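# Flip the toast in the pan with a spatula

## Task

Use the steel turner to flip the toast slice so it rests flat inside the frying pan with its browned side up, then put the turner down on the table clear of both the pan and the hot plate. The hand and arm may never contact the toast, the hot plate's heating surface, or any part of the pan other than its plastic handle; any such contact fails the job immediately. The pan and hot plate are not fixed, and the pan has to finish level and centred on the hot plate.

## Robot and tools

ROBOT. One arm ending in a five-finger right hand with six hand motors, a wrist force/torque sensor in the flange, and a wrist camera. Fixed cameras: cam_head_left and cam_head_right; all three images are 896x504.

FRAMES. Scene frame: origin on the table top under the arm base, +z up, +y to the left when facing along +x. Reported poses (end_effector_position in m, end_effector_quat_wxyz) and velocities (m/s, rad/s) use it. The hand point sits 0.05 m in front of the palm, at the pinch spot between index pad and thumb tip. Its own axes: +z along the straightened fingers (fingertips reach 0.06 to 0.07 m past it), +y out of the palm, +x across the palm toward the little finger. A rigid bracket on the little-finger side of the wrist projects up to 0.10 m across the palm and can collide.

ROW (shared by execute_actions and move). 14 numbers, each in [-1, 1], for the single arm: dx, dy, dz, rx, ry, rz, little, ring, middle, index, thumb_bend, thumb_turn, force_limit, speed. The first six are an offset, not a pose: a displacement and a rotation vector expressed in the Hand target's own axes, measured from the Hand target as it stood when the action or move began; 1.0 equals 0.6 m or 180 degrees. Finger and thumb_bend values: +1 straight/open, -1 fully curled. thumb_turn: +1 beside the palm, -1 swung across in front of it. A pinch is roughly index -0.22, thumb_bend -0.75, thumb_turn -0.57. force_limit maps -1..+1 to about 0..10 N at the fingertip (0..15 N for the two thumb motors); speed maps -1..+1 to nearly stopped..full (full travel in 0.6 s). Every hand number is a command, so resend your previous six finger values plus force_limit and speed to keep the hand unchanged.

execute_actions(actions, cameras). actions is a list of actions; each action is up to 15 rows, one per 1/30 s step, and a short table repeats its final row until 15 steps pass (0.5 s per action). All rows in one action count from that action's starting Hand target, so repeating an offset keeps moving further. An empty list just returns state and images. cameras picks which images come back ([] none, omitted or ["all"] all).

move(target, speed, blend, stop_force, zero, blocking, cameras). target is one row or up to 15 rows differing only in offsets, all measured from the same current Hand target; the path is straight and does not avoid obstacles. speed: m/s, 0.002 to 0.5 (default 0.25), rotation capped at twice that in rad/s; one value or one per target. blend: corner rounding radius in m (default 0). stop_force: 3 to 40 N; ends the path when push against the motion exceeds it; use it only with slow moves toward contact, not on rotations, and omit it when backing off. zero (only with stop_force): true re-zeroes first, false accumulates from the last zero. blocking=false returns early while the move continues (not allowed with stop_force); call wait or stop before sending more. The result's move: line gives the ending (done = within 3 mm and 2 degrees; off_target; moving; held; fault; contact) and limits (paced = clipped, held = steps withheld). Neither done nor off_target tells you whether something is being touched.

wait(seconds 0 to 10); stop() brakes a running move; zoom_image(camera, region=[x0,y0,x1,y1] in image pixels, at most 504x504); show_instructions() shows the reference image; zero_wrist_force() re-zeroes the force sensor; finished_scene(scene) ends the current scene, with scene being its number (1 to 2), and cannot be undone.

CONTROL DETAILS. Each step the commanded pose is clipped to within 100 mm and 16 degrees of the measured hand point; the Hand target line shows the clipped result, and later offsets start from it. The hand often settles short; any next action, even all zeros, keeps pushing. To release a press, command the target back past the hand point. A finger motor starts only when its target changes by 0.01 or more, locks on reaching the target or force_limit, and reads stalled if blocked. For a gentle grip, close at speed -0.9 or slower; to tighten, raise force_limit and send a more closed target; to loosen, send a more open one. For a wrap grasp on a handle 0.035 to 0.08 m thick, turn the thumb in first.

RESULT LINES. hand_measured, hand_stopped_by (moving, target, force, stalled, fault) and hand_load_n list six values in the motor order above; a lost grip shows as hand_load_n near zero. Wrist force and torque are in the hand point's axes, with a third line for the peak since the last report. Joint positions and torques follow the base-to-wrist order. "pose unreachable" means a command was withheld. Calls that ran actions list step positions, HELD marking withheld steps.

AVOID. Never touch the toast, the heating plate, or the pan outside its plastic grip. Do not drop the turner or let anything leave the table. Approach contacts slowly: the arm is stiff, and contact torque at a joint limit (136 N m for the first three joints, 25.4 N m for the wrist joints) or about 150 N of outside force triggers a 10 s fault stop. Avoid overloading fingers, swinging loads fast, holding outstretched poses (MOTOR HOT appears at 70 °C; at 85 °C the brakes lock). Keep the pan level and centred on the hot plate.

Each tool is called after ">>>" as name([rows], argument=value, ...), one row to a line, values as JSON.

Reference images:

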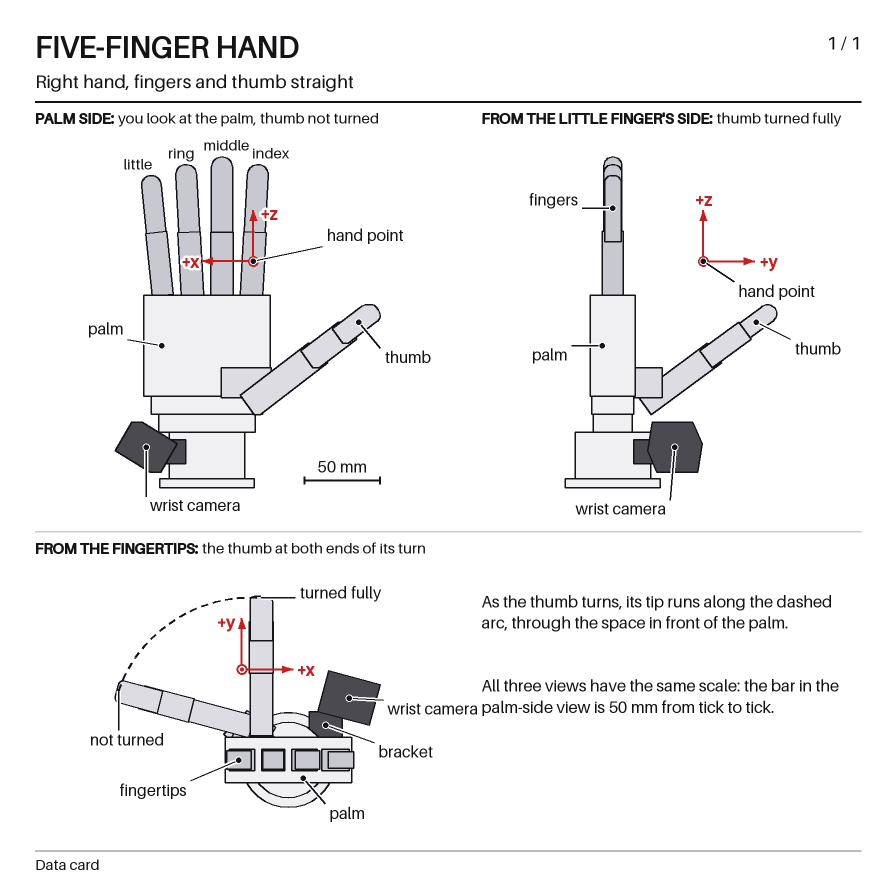

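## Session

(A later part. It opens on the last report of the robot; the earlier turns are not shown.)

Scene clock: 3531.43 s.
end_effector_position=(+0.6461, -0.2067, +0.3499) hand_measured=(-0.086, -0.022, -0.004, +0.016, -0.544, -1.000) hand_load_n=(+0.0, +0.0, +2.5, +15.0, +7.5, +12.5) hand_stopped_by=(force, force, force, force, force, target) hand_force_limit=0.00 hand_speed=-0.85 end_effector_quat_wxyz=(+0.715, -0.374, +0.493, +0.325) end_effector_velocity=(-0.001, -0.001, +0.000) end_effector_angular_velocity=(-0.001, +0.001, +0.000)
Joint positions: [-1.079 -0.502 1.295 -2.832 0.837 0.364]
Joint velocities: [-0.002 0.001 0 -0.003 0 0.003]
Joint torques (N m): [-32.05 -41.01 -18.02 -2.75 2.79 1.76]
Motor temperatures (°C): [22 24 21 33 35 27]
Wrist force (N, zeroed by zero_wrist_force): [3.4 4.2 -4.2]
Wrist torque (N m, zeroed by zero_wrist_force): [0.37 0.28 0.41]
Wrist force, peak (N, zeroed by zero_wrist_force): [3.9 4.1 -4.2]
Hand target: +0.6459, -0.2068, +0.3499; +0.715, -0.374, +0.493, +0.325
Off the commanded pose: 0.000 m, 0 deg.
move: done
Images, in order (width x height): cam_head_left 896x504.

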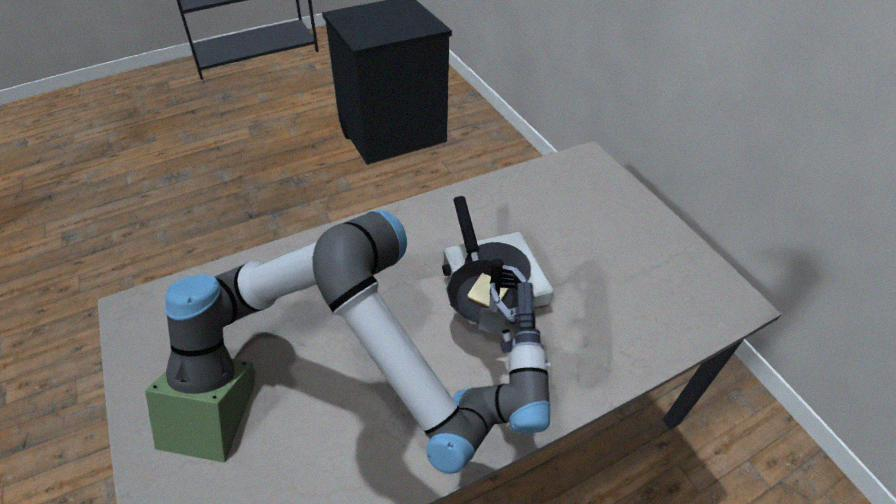

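>>> move(target=[0.023,-0.016,0.0778,0,0,0,-0.6,-0.6,-0.6,-0.6,-1,-1,0,-0.85], speed=0.03, cameras=["cam_head_left","cam_head_right"])

>>> zoom_image(camera="cam_head_left", region=[430, 200, 570, 350])

Scene clock: 3538.33 s.
end_effector_position=(+0.6799, -0.1702, +0.3498) hand_measured=(-0.086, -0.022, -0.004, +0.014, -0.544, -1.000) hand_load_n=(+2.0, +0.5, +5.5, +6.5, +8.0, +3.0) hand_stopped_by=(force, force, force, force, force, target) hand_force_limit=0.00 hand_speed=-0.85 end_effector_quat_wxyz=(+0.715, -0.374, +0.493, +0.325) end_effector_velocity=(-0.001, -0.001, +0.001) end_effector_angular_velocity=(-0.002, +0.000, +0.000)
Joint positions: [-1.02 -0.549 1.306 -2.747 0.812 0.291]
Joint velocities: [-0.003 0.001 -0.001 -0.004 0 0.004]
Joint torques (N m): [-35.71 -41.85 -12.96 -2.95 3.04 2.03]
Motor temperatures (°C): [22 24 21 33 35 27]
Wrist force (N, zeroed by zero_wrist_force): [4.6 4.4 -2.4]
Wrist torque (N m, zeroed by zero_wrist_force): [0.54 -0.15 0.33]
Wrist force, peak (N, zeroed by zero_wrist_force): [4.7 4.8 -4.5]
Hand target: +0.6797, -0.1704, +0.3498; +0.715, -0.374, +0.493, +0.325
Off the commanded pose: 0.000 m, 0 deg.
move: done
Images, in order (width x height): cam_head_left 896x504, cam_head_right 896x504.

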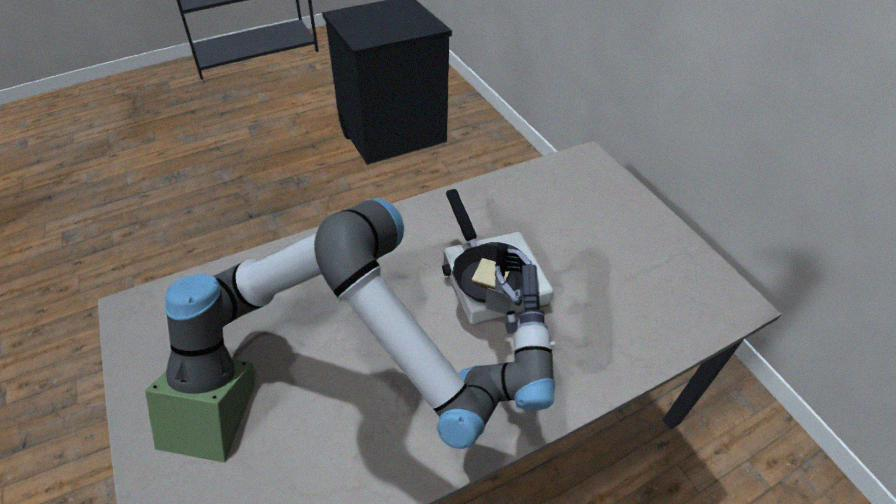

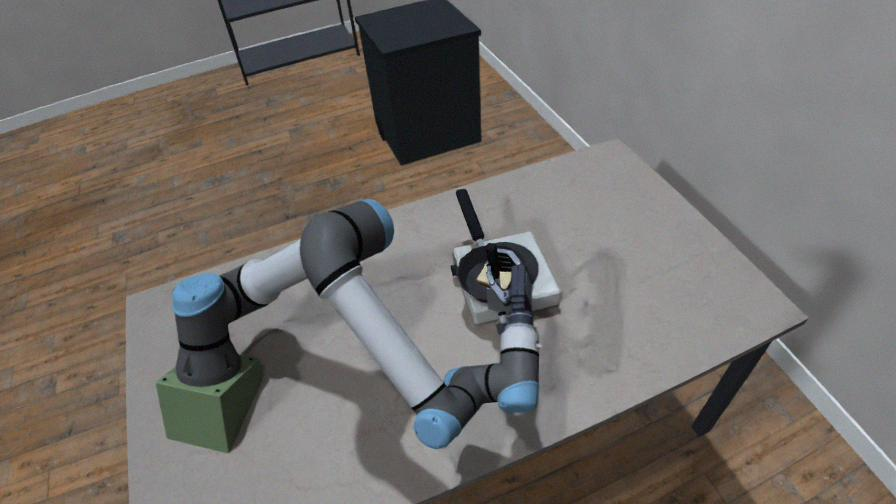

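Scaled by 3.360.

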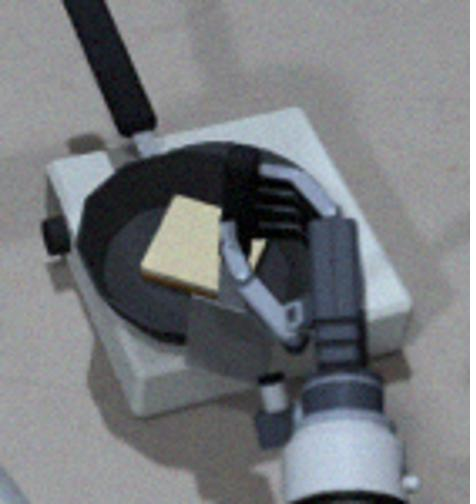

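>>> move(target=[0.021,-0.0145,0.071,0,0,0,-0.6,-0.6,-0.6,-0.6,-1,-1,0,-0.85], speed=0.03, cameras=["cam_head_left","cam_head_right"])

>>> zoom_image(camera="cam_head_left", region=[430, 200, 570, 350])

>>> zoom_image(camera="cam_head_right", region=[430, 200, 570, 350])

Scene clock: 3542.83 s.
end_effector_position=(+0.7106, -0.1370, +0.3497) hand_measured=(-0.086, -0.022, -0.004, +0.016, -0.544, -1.000) hand_load_n=(+0.0, +0.0, +3.5, +12.0, +7.0, +7.5) hand_stopped_by=(force, force, force, force, force, target) hand_force_limit=0.00 hand_speed=-0.85 end_effector_quat_wxyz=(+0.715, -0.374, +0.493, +0.325) end_effector_velocity=(-0.001, -0.001, +0.000) end_effector_angular_velocity=(-0.002, +0.001, +0.000)
Joint positions: [-0.966 -0.587 1.302 -2.657 0.791 0.222]
Joint velocities: [-0.002 0 0.001 -0.004 -0.001 0.003]
Joint torques (N m): [-32.04 -42.84 -19.54 -3.37 2.68 1.99]
Motor temperatures (°C): [22 24 21 33 35 27]
Wrist force (N, zeroed by zero_wrist_force): [4.5 4.1 -3.8]
Wrist torque (N m, zeroed by zero_wrist_force): [0.38 0.18 0.38]
Wrist force, peak (N, zeroed by zero_wrist_force): [5.1 4.4 -4.2]
Hand target: +0.7105, -0.1372, +0.3496; +0.715, -0.374, +0.493, +0.325
Off the commanded pose: 0.000 m, 0 deg.
move: done
Images, in order (width x height): cam_head_left 896x504, cam_head_right 896x504.

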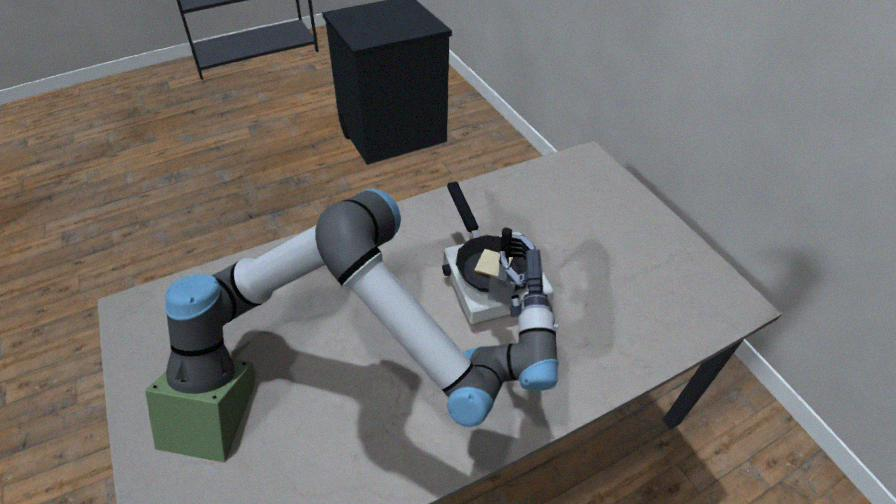

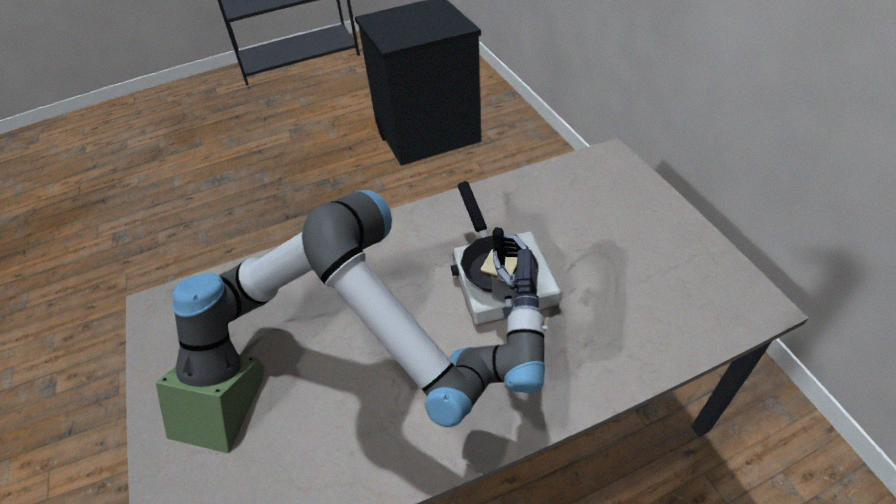

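Scaled by 3.360.

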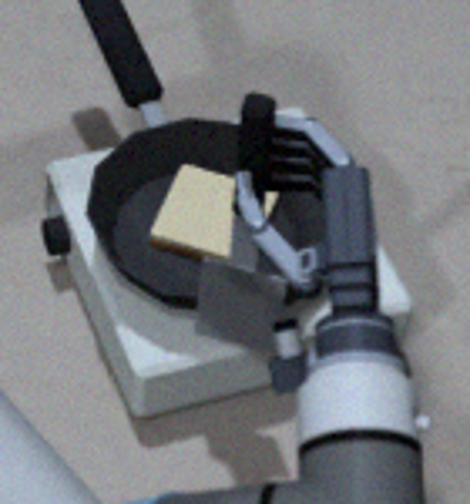

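Scaled by 3.360.

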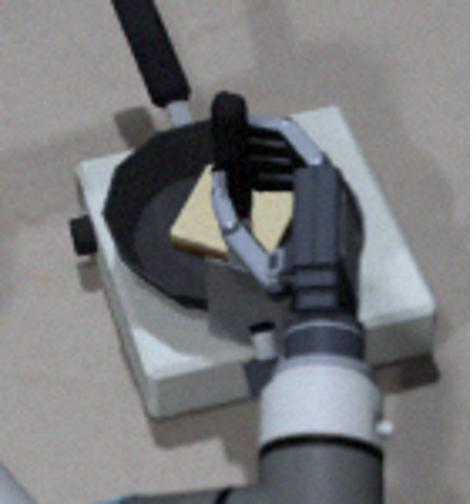

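>>> move(target=[0.0103,-0.0071,0.0348,0,0,0,-0.6,-0.6,-0.6,-0.6,-1,-1,0,-0.85], speed=0.03, cameras=[])

>>> move(target=[-0.0103,0.0071,-0.0348,0,0,0,-0.6,-0.6,-0.6,-0.6,-1,-1,0,-0.85], speed=0.1, cameras=[])

>>> move([
  [-0.237,-0.053,0.059,0,0,0,-0.6,-0.6,-0.6,-0.6,-1,-1,0,-0.85],
  [-0.136,-0.330,0.213,0,0,0,-0.6,-0.6,-0.6,-0.6,-1,-1,0,-0.85],
], speed=0.2, cameras=["cam_head_left","cam_head_right"])

>>> zoom_image(camera="cam_head_left", region=[430, 180, 570, 330])

>>> zoom_image(camera="cam_head_right", region=[430, 180, 570, 330])

Scene clock: 3547.47 s.
end_effector_position=(+0.7257, -0.1207, +0.3496) hand_measured=(-0.086, -0.022, -0.004, +0.016, -0.544, -1.000) hand_load_n=(+0.0, +0.0, +3.5, +12.5, +7.0, +8.0) hand_stopped_by=(force, force, force, force, force, target) hand_force_limit=0.00 hand_speed=-0.85 end_effector_quat_wxyz=(+0.715, -0.374, +0.493, +0.325) end_effector_velocity=(-0.002, -0.001, +0.001) end_effector_angular_velocity=(-0.002, -0.001, +0.001)
Joint positions: [-0.939 -0.604 1.296 -2.61 0.782 0.187]
Joint velocities: [-0.003 0 0 -0.006 0 0.004]
Joint torques (N m): [-34.04 -43.99 -17.16 -2.86 2.46 2]
Motor temperatures (°C): [22 24 21 33 35 27]
Wrist force (N, zeroed by zero_wrist_force): [4.7 4.1 -3.8]
Wrist torque (N m, zeroed by zero_wrist_force): [0.36 0.18 0.38]
Wrist force, peak (N, zeroed by zero_wrist_force): [4.9 4.2 -4.2]
Hand target: +0.7256, -0.1209, +0.3496; +0.715, -0.374, +0.493, +0.325
Off the commanded pose: 0.000 m, 0 deg.
move: done
No camera images: "cameras" was empty.

Scene clock: 3548.20 s.
end_effector_position=(+0.7104, -0.1373, +0.3496) hand_measured=(-0.086, -0.022, -0.004, +0.014, -0.544, -1.000) hand_load_n=(+2.5, +1.0, +5.5, +6.0, +9.0, +2.5) hand_stopped_by=(force, force, force, force, force, target) hand_force_limit=0.00 hand_speed=-0.85 end_effector_quat_wxyz=(+0.715, -0.373, +0.493, +0.325) end_effector_velocity=(+0.002, +0.001, -0.001) end_effector_angular_velocity=(+0.003, +0.002, -0.002)
Joint positions: [-0.966 -0.587 1.302 -2.658 0.791 0.222]
Joint velocities: [0.003 -0.001 0 0.007 -0.001 -0.005]
Joint torques (N m): [-18.6 -60.81 -19.87 1.14 0.81 -2]
Motor temperatures (°C): [22 24 21 33 35 27]
Wrist force (N, zeroed by zero_wrist_force): [4.7 4.1 -2.2]
Wrist torque (N m, zeroed by zero_wrist_force): [0.52 -0.22 0.34]
Wrist force, peak (N, zeroed by zero_wrist_force): [5.0 4.1 -3.2]
Hand target: +0.7105, -0.1372, +0.3496; +0.715, -0.374, +0.493, +0.325
Off the commanded pose: 0.000 m, 0 deg.
move: done
No camera images: "cameras" was empty.

Scene clock: 3550.77 s.
end_effector_position=(+0.9087, -0.1356, +0.4991) hand_measured=(-0.086, -0.022, -0.004, +0.014, -0.544, -1.000) hand_load_n=(+1.5, +2.0, +6.0, +5.5, +8.5, +2.0) hand_stopped_by=(force, force, force, force, force, target) hand_force_limit=0.00 hand_speed=-0.85 end_effector_quat_wxyz=(+0.722, -0.356, +0.503, +0.315) end_effector_velocity=(+0.000, +0.000, +0.000) end_effector_angular_velocity=(+0.000, +0.002, -0.001)
Joint positions: [-0.898 -0.228 0.034 -1.617 0.762 0.088]
Joint velocities: [0 0 0 0.001 -0.001 0]
Joint torques (N m): [-35.68 -49.17 -15.31 0.86 0.68 -1.77]
Motor temperatures (°C): [22 24 21 33 35 27]
Wrist force (N, zeroed by zero_wrist_force): [4.8 3.9 -1.9]
Wrist torque (N m, zeroed by zero_wrist_force): [0.45 -0.19 0.29]
Wrist force, peak (N, zeroed by zero_wrist_force): [7.0 4.4 -2.6]
Hand target: +0.9098, -0.1363, +0.4992; +0.715, -0.374, +0.493, +0.325
Off the commanded pose: 0.002 m, 3 deg.
elbow stopped short: the move would have taken joint 3 (elbow) straighter than the controller allows.
move: off_target
Images, in order (width x height): cam_head_left 896x504, cam_head_right 896x504.

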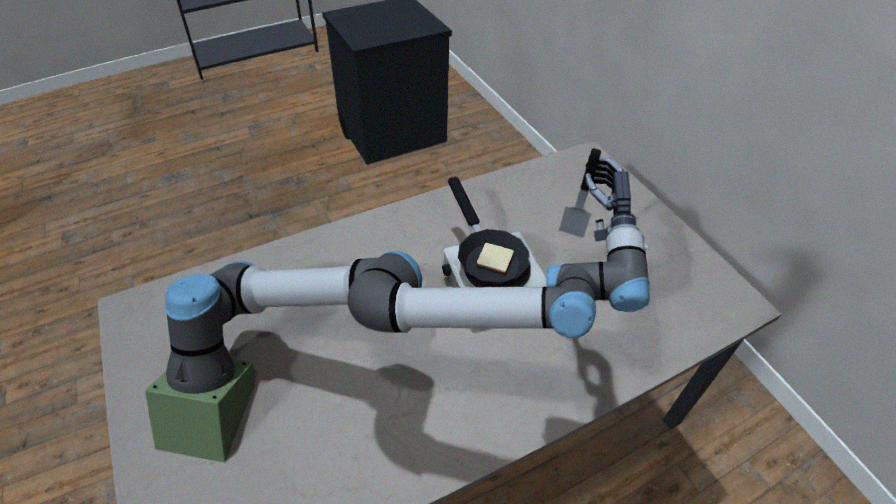

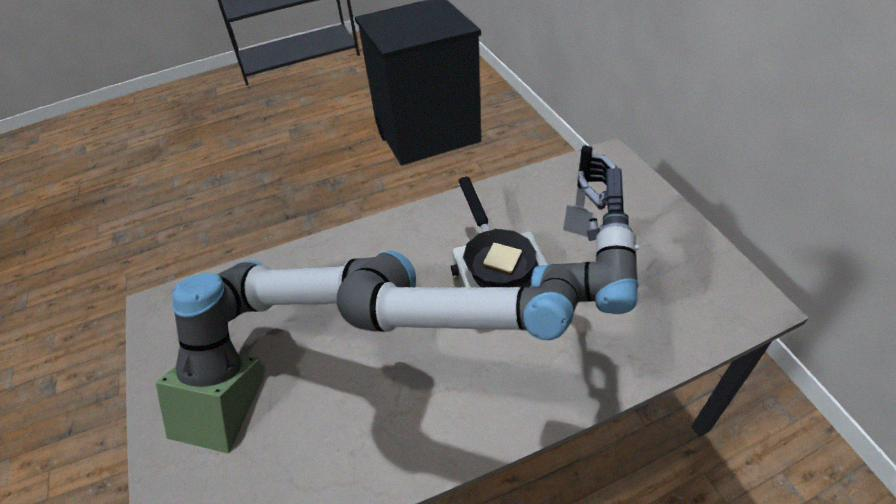

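Scaled by 3.360.

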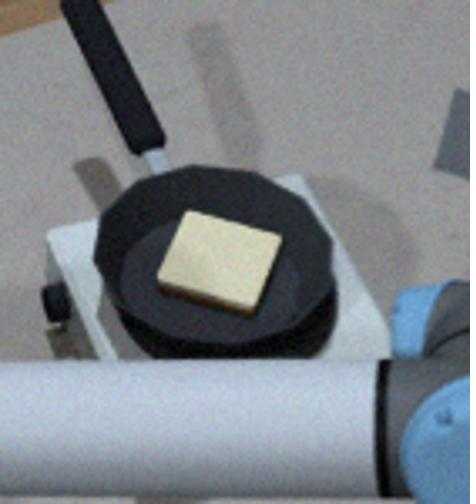

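Scaled by 3.360.

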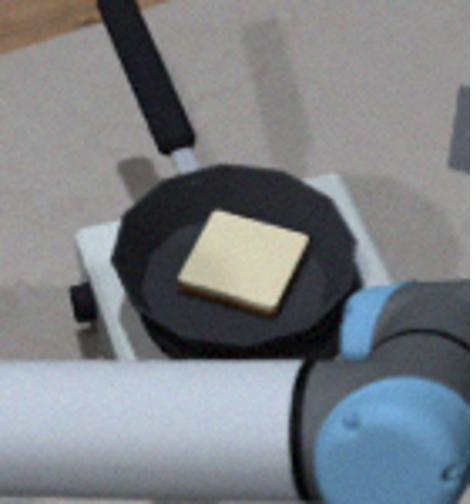

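>>> zoom_image(camera="cam_head_left", region=[545, 140, 645, 260])

>>> zoom_image(camera="cam_head_right", region=[545, 140, 645, 260])

Scaled by 4.200.

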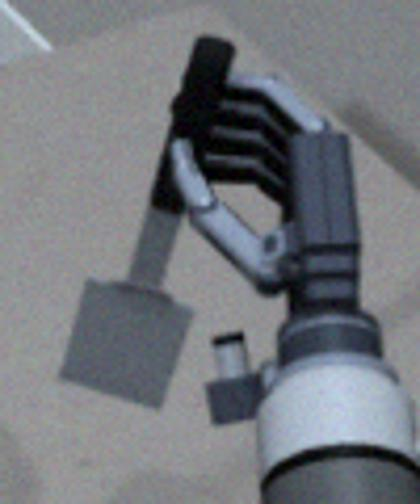

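Scaled by 4.200.

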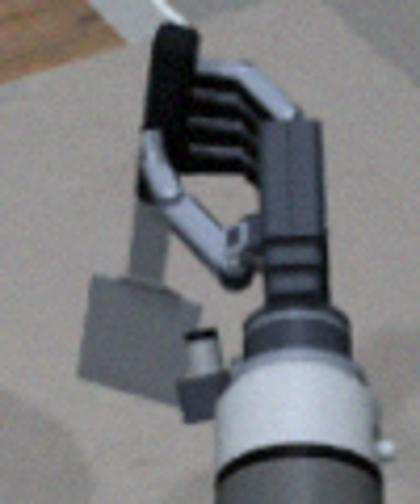

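>>> move(target=[-0.2175,0.305,-0.2437,0.466,0.316,0.194,-0.6,-0.6,-0.6,-0.6,-1,-1,0,-0.85], speed=0.2, cameras=["cam_head_left","cam_head_right"])

>>> zoom_image(camera="cam_head_left", region=[370, 150, 570, 320])

Scene clock: 3605.57 s.
end_effector_position=(+0.6503, -0.1804, +0.5497) hand_measured=(-0.086, -0.022, -0.004, +0.014, -0.544, -1.000) hand_load_n=(+4.0, +4.5, +6.0, +4.0, +10.5, +0.5) hand_stopped_by=(force, force, force, force, force, target) hand_force_limit=0.00 hand_speed=-0.85 end_effector_quat_wxyz=(+0.363, +0.219, +0.901, -0.090) end_effector_velocity=(+0.000, +0.000, +0.000) end_effector_angular_velocity=(-0.001, +0.001, -0.001)
Joint positions: [-1.38 -1.159 0.924 1.324 0.738 -1.908]
Joint velocities: [0.001 0 -0.001 0 0.002 0.001]
Joint torques (N m): [-10.58 -6.91 -10.59 1.36 1.11 2.05]
Motor temperatures (°C): [22 24 21 33 35 27]
Wrist force (N, zeroed by zero_wrist_force): [4.0 4.2 1.2]
Wrist torque (N m, zeroed by zero_wrist_force): [0.49 -0.52 0.29]
Wrist force, peak (N, zeroed by zero_wrist_force): [5.7 5.2 -2.3]
Hand target: +0.6503, -0.1805, +0.5496; +0.363, +0.219, +0.901, -0.090
Off the commanded pose: 0.000 m, 0 deg.
move: done
Images, in order (width x height): cam_head_left 896x504, cam_head_right 896x504.

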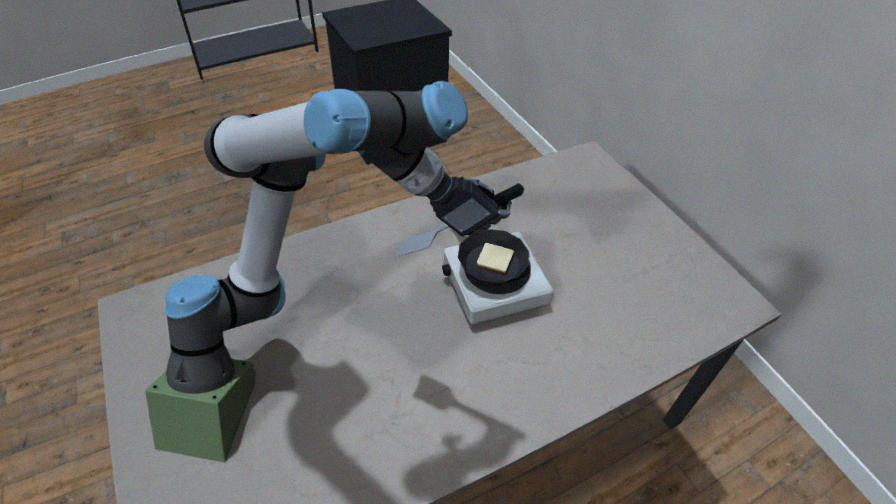

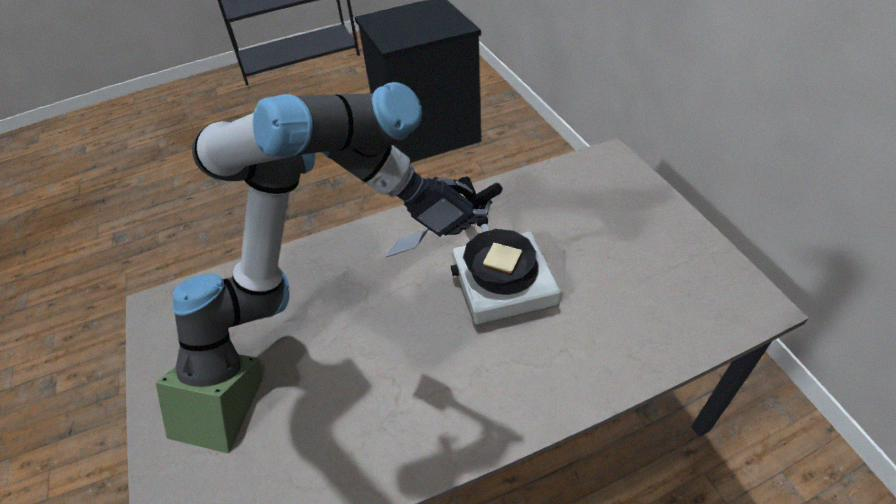

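Scaled by 2.520.

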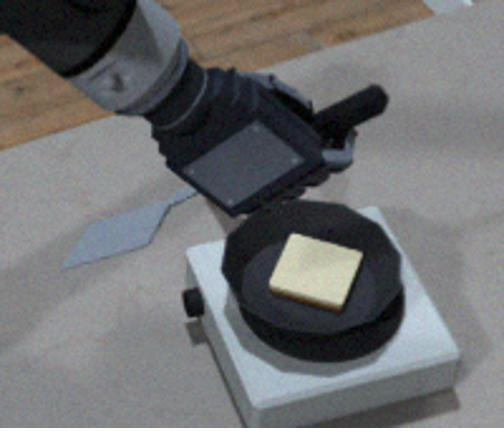

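>>> zoom_image(camera="cam_head_left", region=[385, 205, 475, 265])

>>> zoom_image(camera="cam_head_right", region=[375, 205, 465, 265])

Scaled by 5.600.

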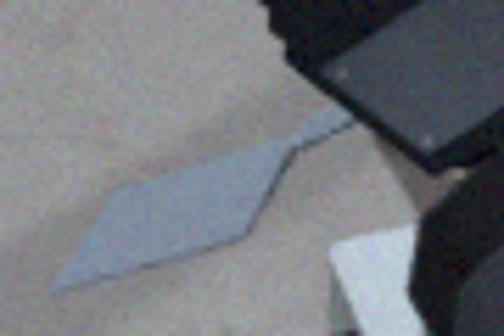

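Scaled by 5.600.

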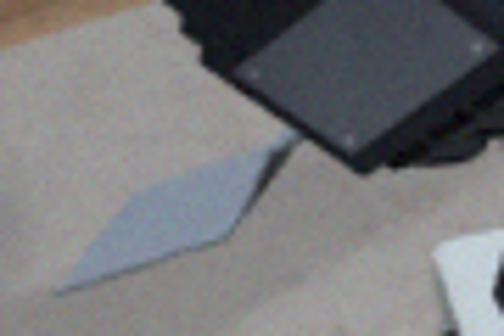

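>>> move(target=[-0.0288,0.331,0.327,0.0922,-0.144,0.060,-0.6,-0.6,-0.6,-0.6,-1,-1,0,-0.85], speed=0.15, cameras=["cam_head_left","cam_head_right"])

>>> zoom_image(camera="cam_head_left", region=[430, 180, 570, 330])

>>> zoom_image(camera="cam_head_right", region=[430, 180, 570, 330])

Scene clock: 3635.47 s.
end_effector_position=(+0.8732, -0.0731, +0.4202) hand_measured=(-0.086, -0.022, -0.004, +0.014, -0.544, -1.000) hand_load_n=(+3.0, +3.5, +6.0, +4.5, +9.5, +1.0) hand_stopped_by=(force, force, force, force, force, target) hand_force_limit=0.00 hand_speed=-0.85 end_effector_quat_wxyz=(+0.527, +0.326, +0.751, -0.230) end_effector_velocity=(+0.000, +0.001, +0.001) end_effector_angular_velocity=(-0.003, -0.002, -0.001)
Joint positions: [-0.617 -1.114 0.916 0.613 1.712 -0.986]
Joint velocities: [0.002 0 -0.002 0 0.004 0]
Joint torques (N m): [-11.08 -38.34 -25.35 -2.18 2.48 0.28]
Motor temperatures (°C): [22 24 21 33 35 27]
Wrist force (N, zeroed by zero_wrist_force): [5.0 3.9 -0.4]
Wrist torque (N m, zeroed by zero_wrist_force): [0.44 -0.50 0.35]
Wrist force, peak (N, zeroed by zero_wrist_force): [6.1 5.3 0.2]
Hand target: +0.8733, -0.0731, +0.4202; +0.527, +0.326, +0.751, -0.230
Off the commanded pose: 0.001 m, 0 deg.
move: done
Images, in order (width x height): cam_head_left 896x504, cam_head_right 896x504.

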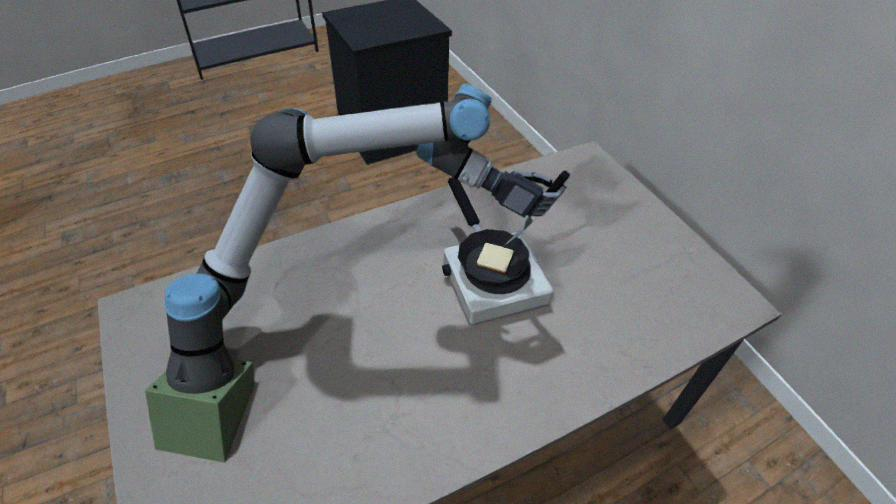

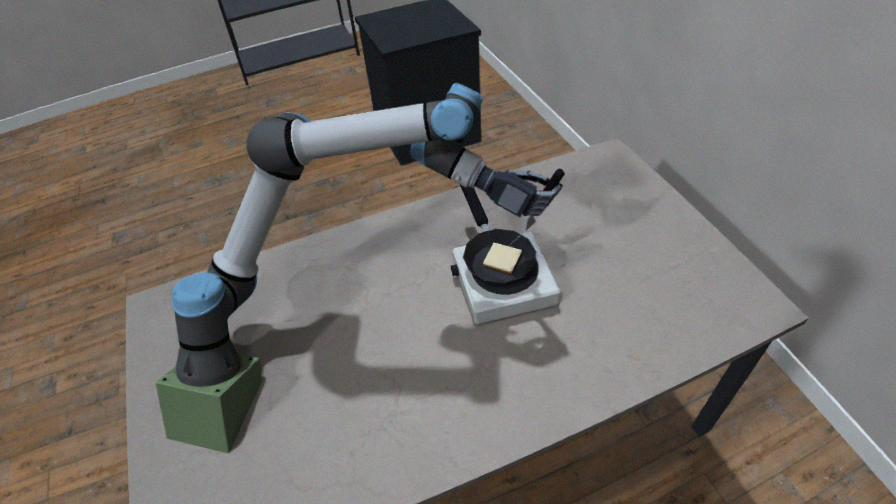

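Scaled by 3.360.

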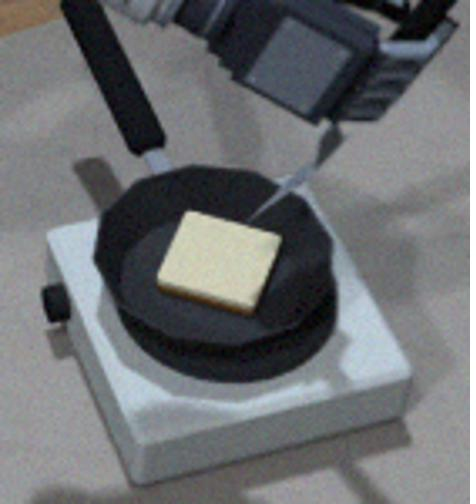

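Scaled by 3.360.

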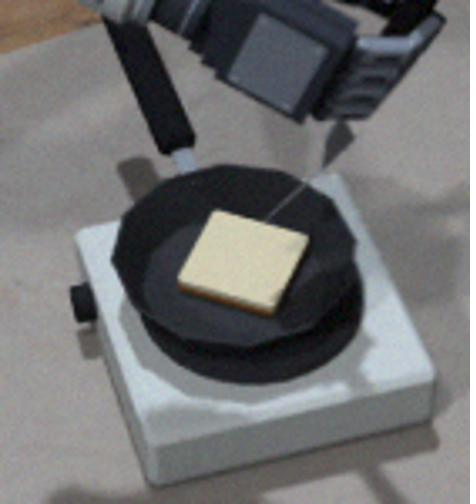

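>>> zoom_image(camera="cam_head_left", region=[495, 205, 545, 255])

>>> zoom_image(camera="cam_head_right", region=[495, 205, 545, 255])

Scaled by 10.080.

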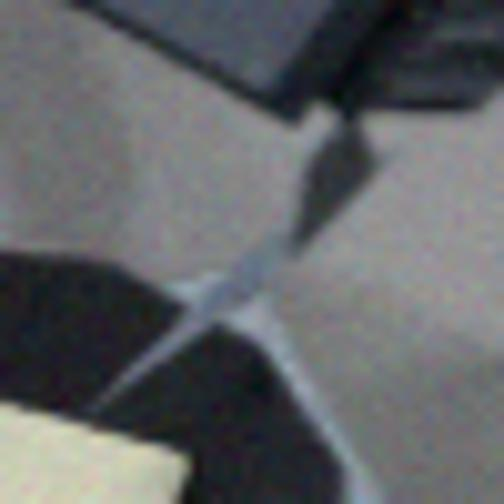

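Scaled by 10.080.

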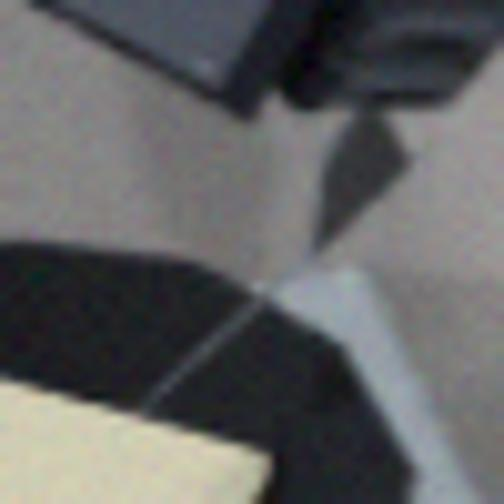

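>>> move(target=[0.033,0.0797,0.1442,-0.0978,0.0643,-0.0605,-0.6,-0.6,-0.6,-0.6,-1,-1,0,-0.85], speed=0.12, cameras=["cam_head_left","cam_head_right"])

>>> zoom_image(camera="cam_head_left", region=[450, 180, 570, 300])

>>> zoom_image(camera="cam_head_right", region=[450, 180, 570, 300])

Scene clock: 3675.90 s.
end_effector_position=(+0.9591, -0.0952, +0.3721) hand_measured=(-0.086, -0.022, -0.004, +0.014, -0.544, -1.000) hand_load_n=(+3.5, +4.0, +6.0, +4.0, +10.0, +1.0) hand_stopped_by=(force, force, force, force, force, target) hand_force_limit=0.00 hand_speed=-0.85 end_effector_quat_wxyz=(+0.468, +0.191, +0.853, -0.128) end_effector_velocity=(+0.000, +0.001, +0.000) end_effector_angular_velocity=(+0.001, +0.000, +0.003)
Joint positions: [-0.715 -0.741 0.351 0.85 1.259 -1.224]
Joint velocities: [0 0 -0.001 0.001 -0.002 -0.001]
Joint torques (N m): [-16.7 -54.7 -22.96 -2.07 -0.56 2.29]
Motor temperatures (°C): [22 24 21 33 35 27]
Wrist force (N, zeroed by zero_wrist_force): [5.0 3.9 0.2]
Wrist torque (N m, zeroed by zero_wrist_force): [0.44 -0.58 0.37]
Wrist force, peak (N, zeroed by zero_wrist_force): [5.7 3.7 -0.1]
Hand target: +0.9591, -0.0951, +0.3722; +0.468, +0.191, +0.853, -0.128
Off the commanded pose: 0.000 m, 0 deg.
move: done
Images, in order (width x height): cam_head_left 896x504, cam_head_right 896x504.

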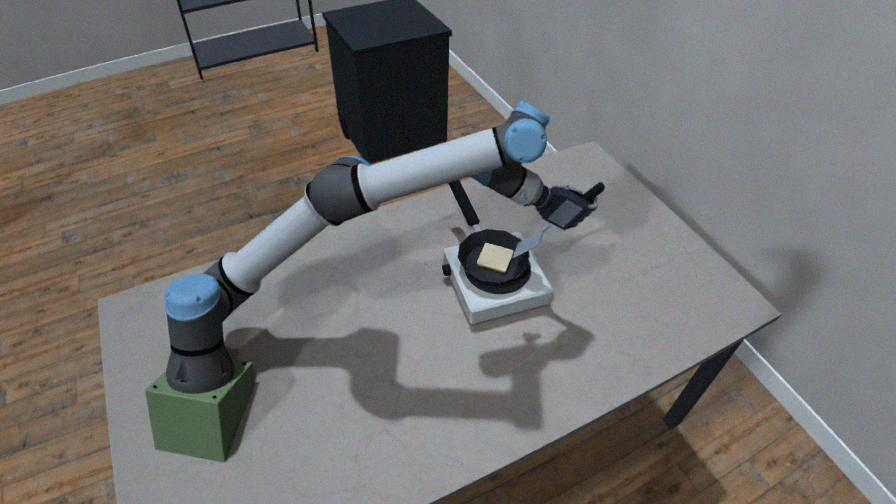

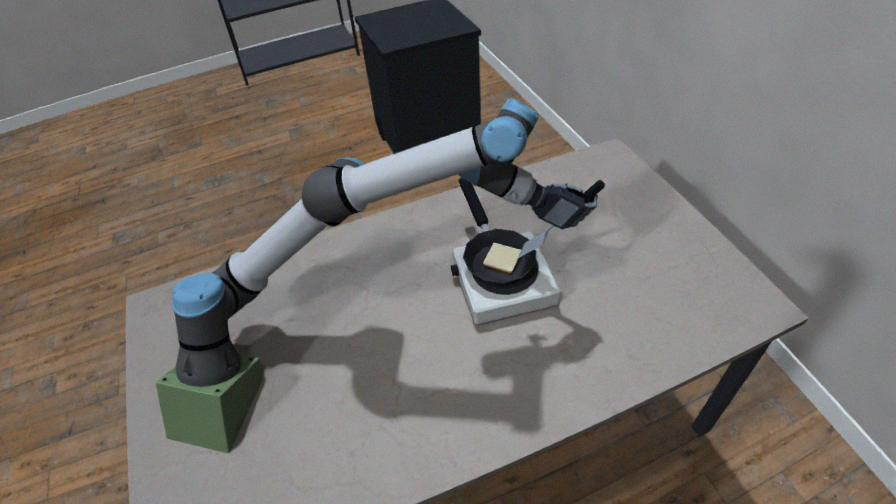

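Scaled by 4.200.

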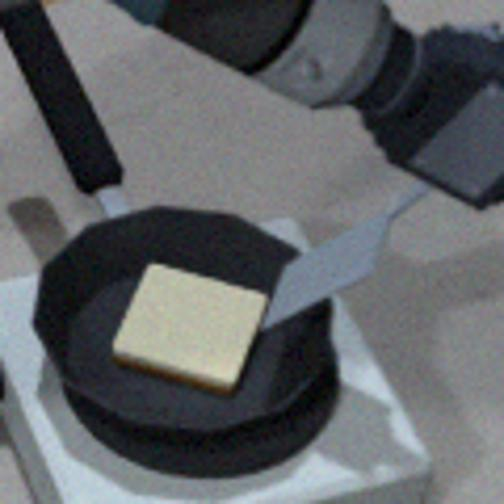

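Scaled by 4.200.

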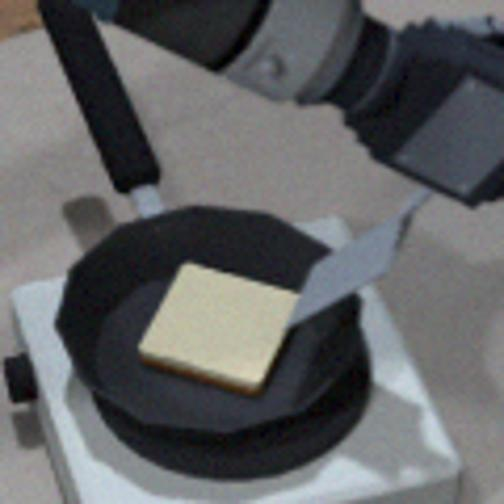

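>>> move(target=[0,0.0177,-0.001,0,0,0,-0.6,-0.6,-0.6,-0.6,-1,-1,0,-0.85], speed=0.1, cameras=[])

>>> move(target=[0.1123,0.0049,0.0697,0,0,0,-0.6,-0.6,-0.6,-0.6,-1,-1,0,-0.85], speed=0.03, stop_force=3, cameras=["cam_head_left","cam_head_right"])

>>> zoom_image(camera="cam_head_left", region=[450, 180, 570, 300])

>>> zoom_image(camera="cam_head_right", region=[450, 180, 570, 300])

Scene clock: 3680.63 s.
end_effector_position=(+0.9634, -0.0853, +0.3719) hand_measured=(-0.086, -0.022, -0.004, +0.014, -0.544, -1.000) hand_load_n=(+3.5, +4.0, +6.0, +4.0, +9.5, +1.0) hand_stopped_by=(force, force, force, force, force, target) hand_force_limit=0.00 hand_speed=-0.85 end_effector_quat_wxyz=(+0.468, +0.191, +0.853, -0.128) end_effector_velocity=(+0.000, +0.000, -0.002) end_effector_angular_velocity=(+0.001, +0.002, +0.001)
Joint positions: [-0.7 -0.726 0.308 0.875 1.272 -1.217]
Joint velocities: [0 0 0.003 -0.001 -0.002 -0.001]
Joint torques (N m): [-31.96 -50.96 -10.78 -1.32 -0.83 -0.49]
Motor temperatures (°C): [22 24 21 33 35 27]
Wrist force (N, zeroed by zero_wrist_force): [4.9 3.7 0.4]
Wrist torque (N m, zeroed by zero_wrist_force): [0.41 -0.58 0.35]
Wrist force, peak (N, zeroed by zero_wrist_force): [5.3 3.9 0.2]
Hand target: +0.9634, -0.0853, +0.3721; +0.468, +0.191, +0.853, -0.128
Off the commanded pose: 0.000 m, 0 deg.
move: done
No camera images: "cameras" was empty.

Scene clock: 3683.73 s.
end_effector_position=(+0.9633, -0.0854, +0.3136) hand_measured=(-0.086, -0.022, -0.004, +0.014, -0.546, -1.000) hand_load_n=(+0.0, +0.0, +5.0, +12.5, +5.0, +7.0) hand_stopped_by=(force, force, force, force, force, target) hand_force_limit=0.00 hand_speed=-0.85 end_effector_quat_wxyz=(+0.468, +0.191, +0.853, -0.128) end_effector_velocity=(+0.000, +0.000, +0.000) end_effector_angular_velocity=(+0.000, +0.000, +0.000)
Joint positions: [-0.657 -0.781 0.548 0.685 1.31 -1.198]
Joint velocities: [0 0 0.001 0 0.001 0]
Joint torques (N m): [-30.05 -35.97 -12.64 -2.6 2.3 -2.16]
Motor temperatures (°C): [22 24 21 33 35 27]
Wrist force (N, zeroed by zero_wrist_force): [3.4 3.0 -2.0]
Wrist torque (N m, zeroed by zero_wrist_force): [0.25 0.00 0.36]
Wrist force, peak (N, zeroed by zero_wrist_force): [5.2 4.1 0.5]
Hand target: +0.9633, -0.0854, +0.3136; +0.468, +0.191, +0.853, -0.128
Off the commanded pose: 0.021 m, 0 deg.
move: contact
Images, in order (width x height): cam_head_left 896x504, cam_head_right 896x504.

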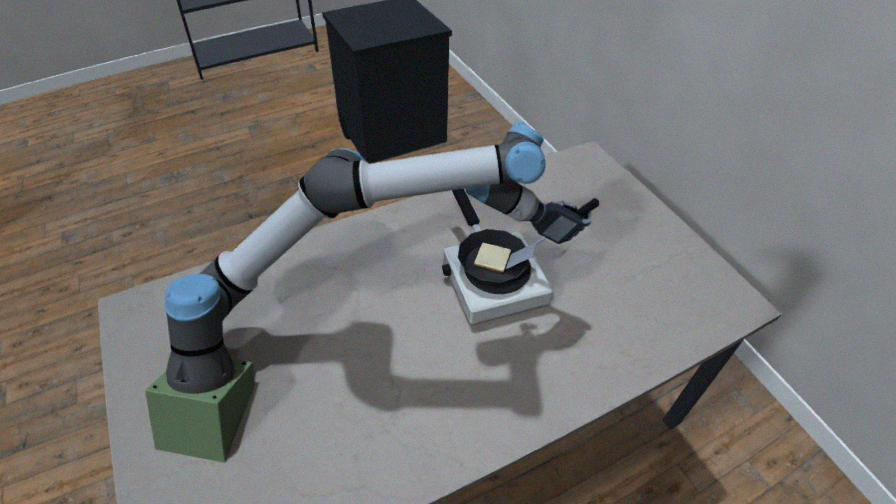

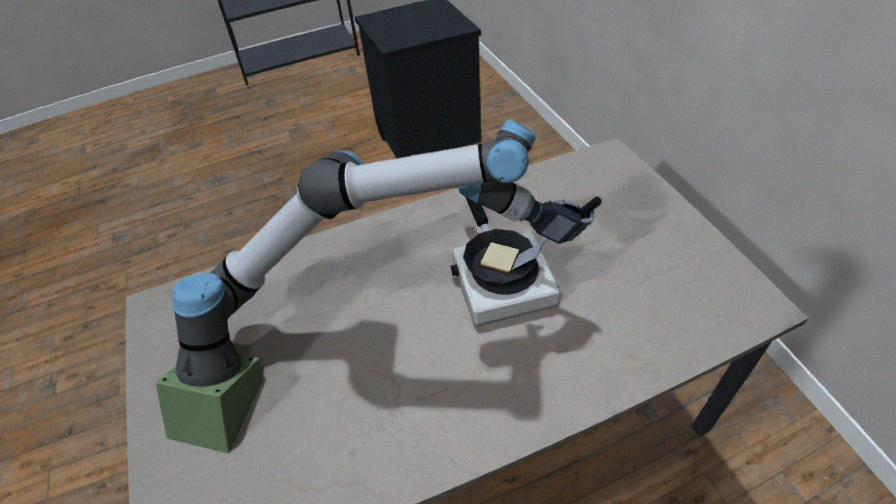

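Scaled by 4.200.

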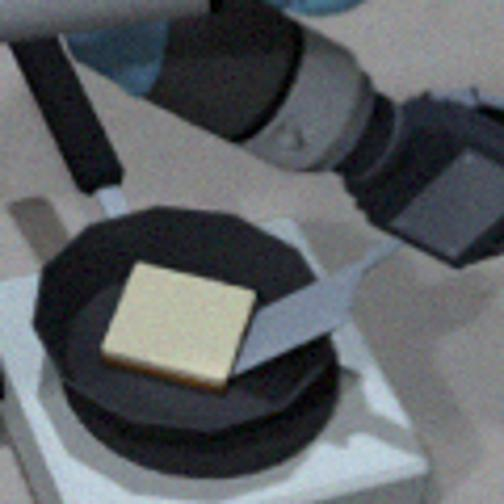

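Scaled by 4.200.

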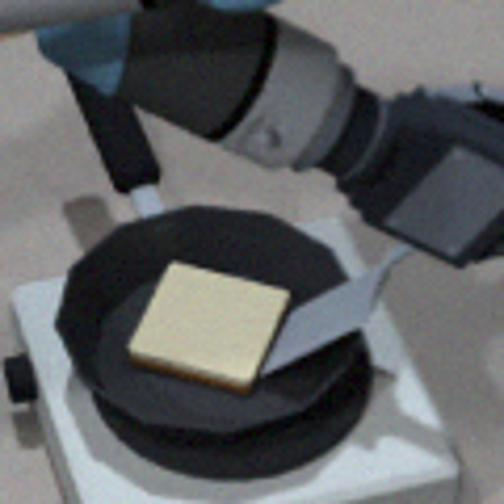

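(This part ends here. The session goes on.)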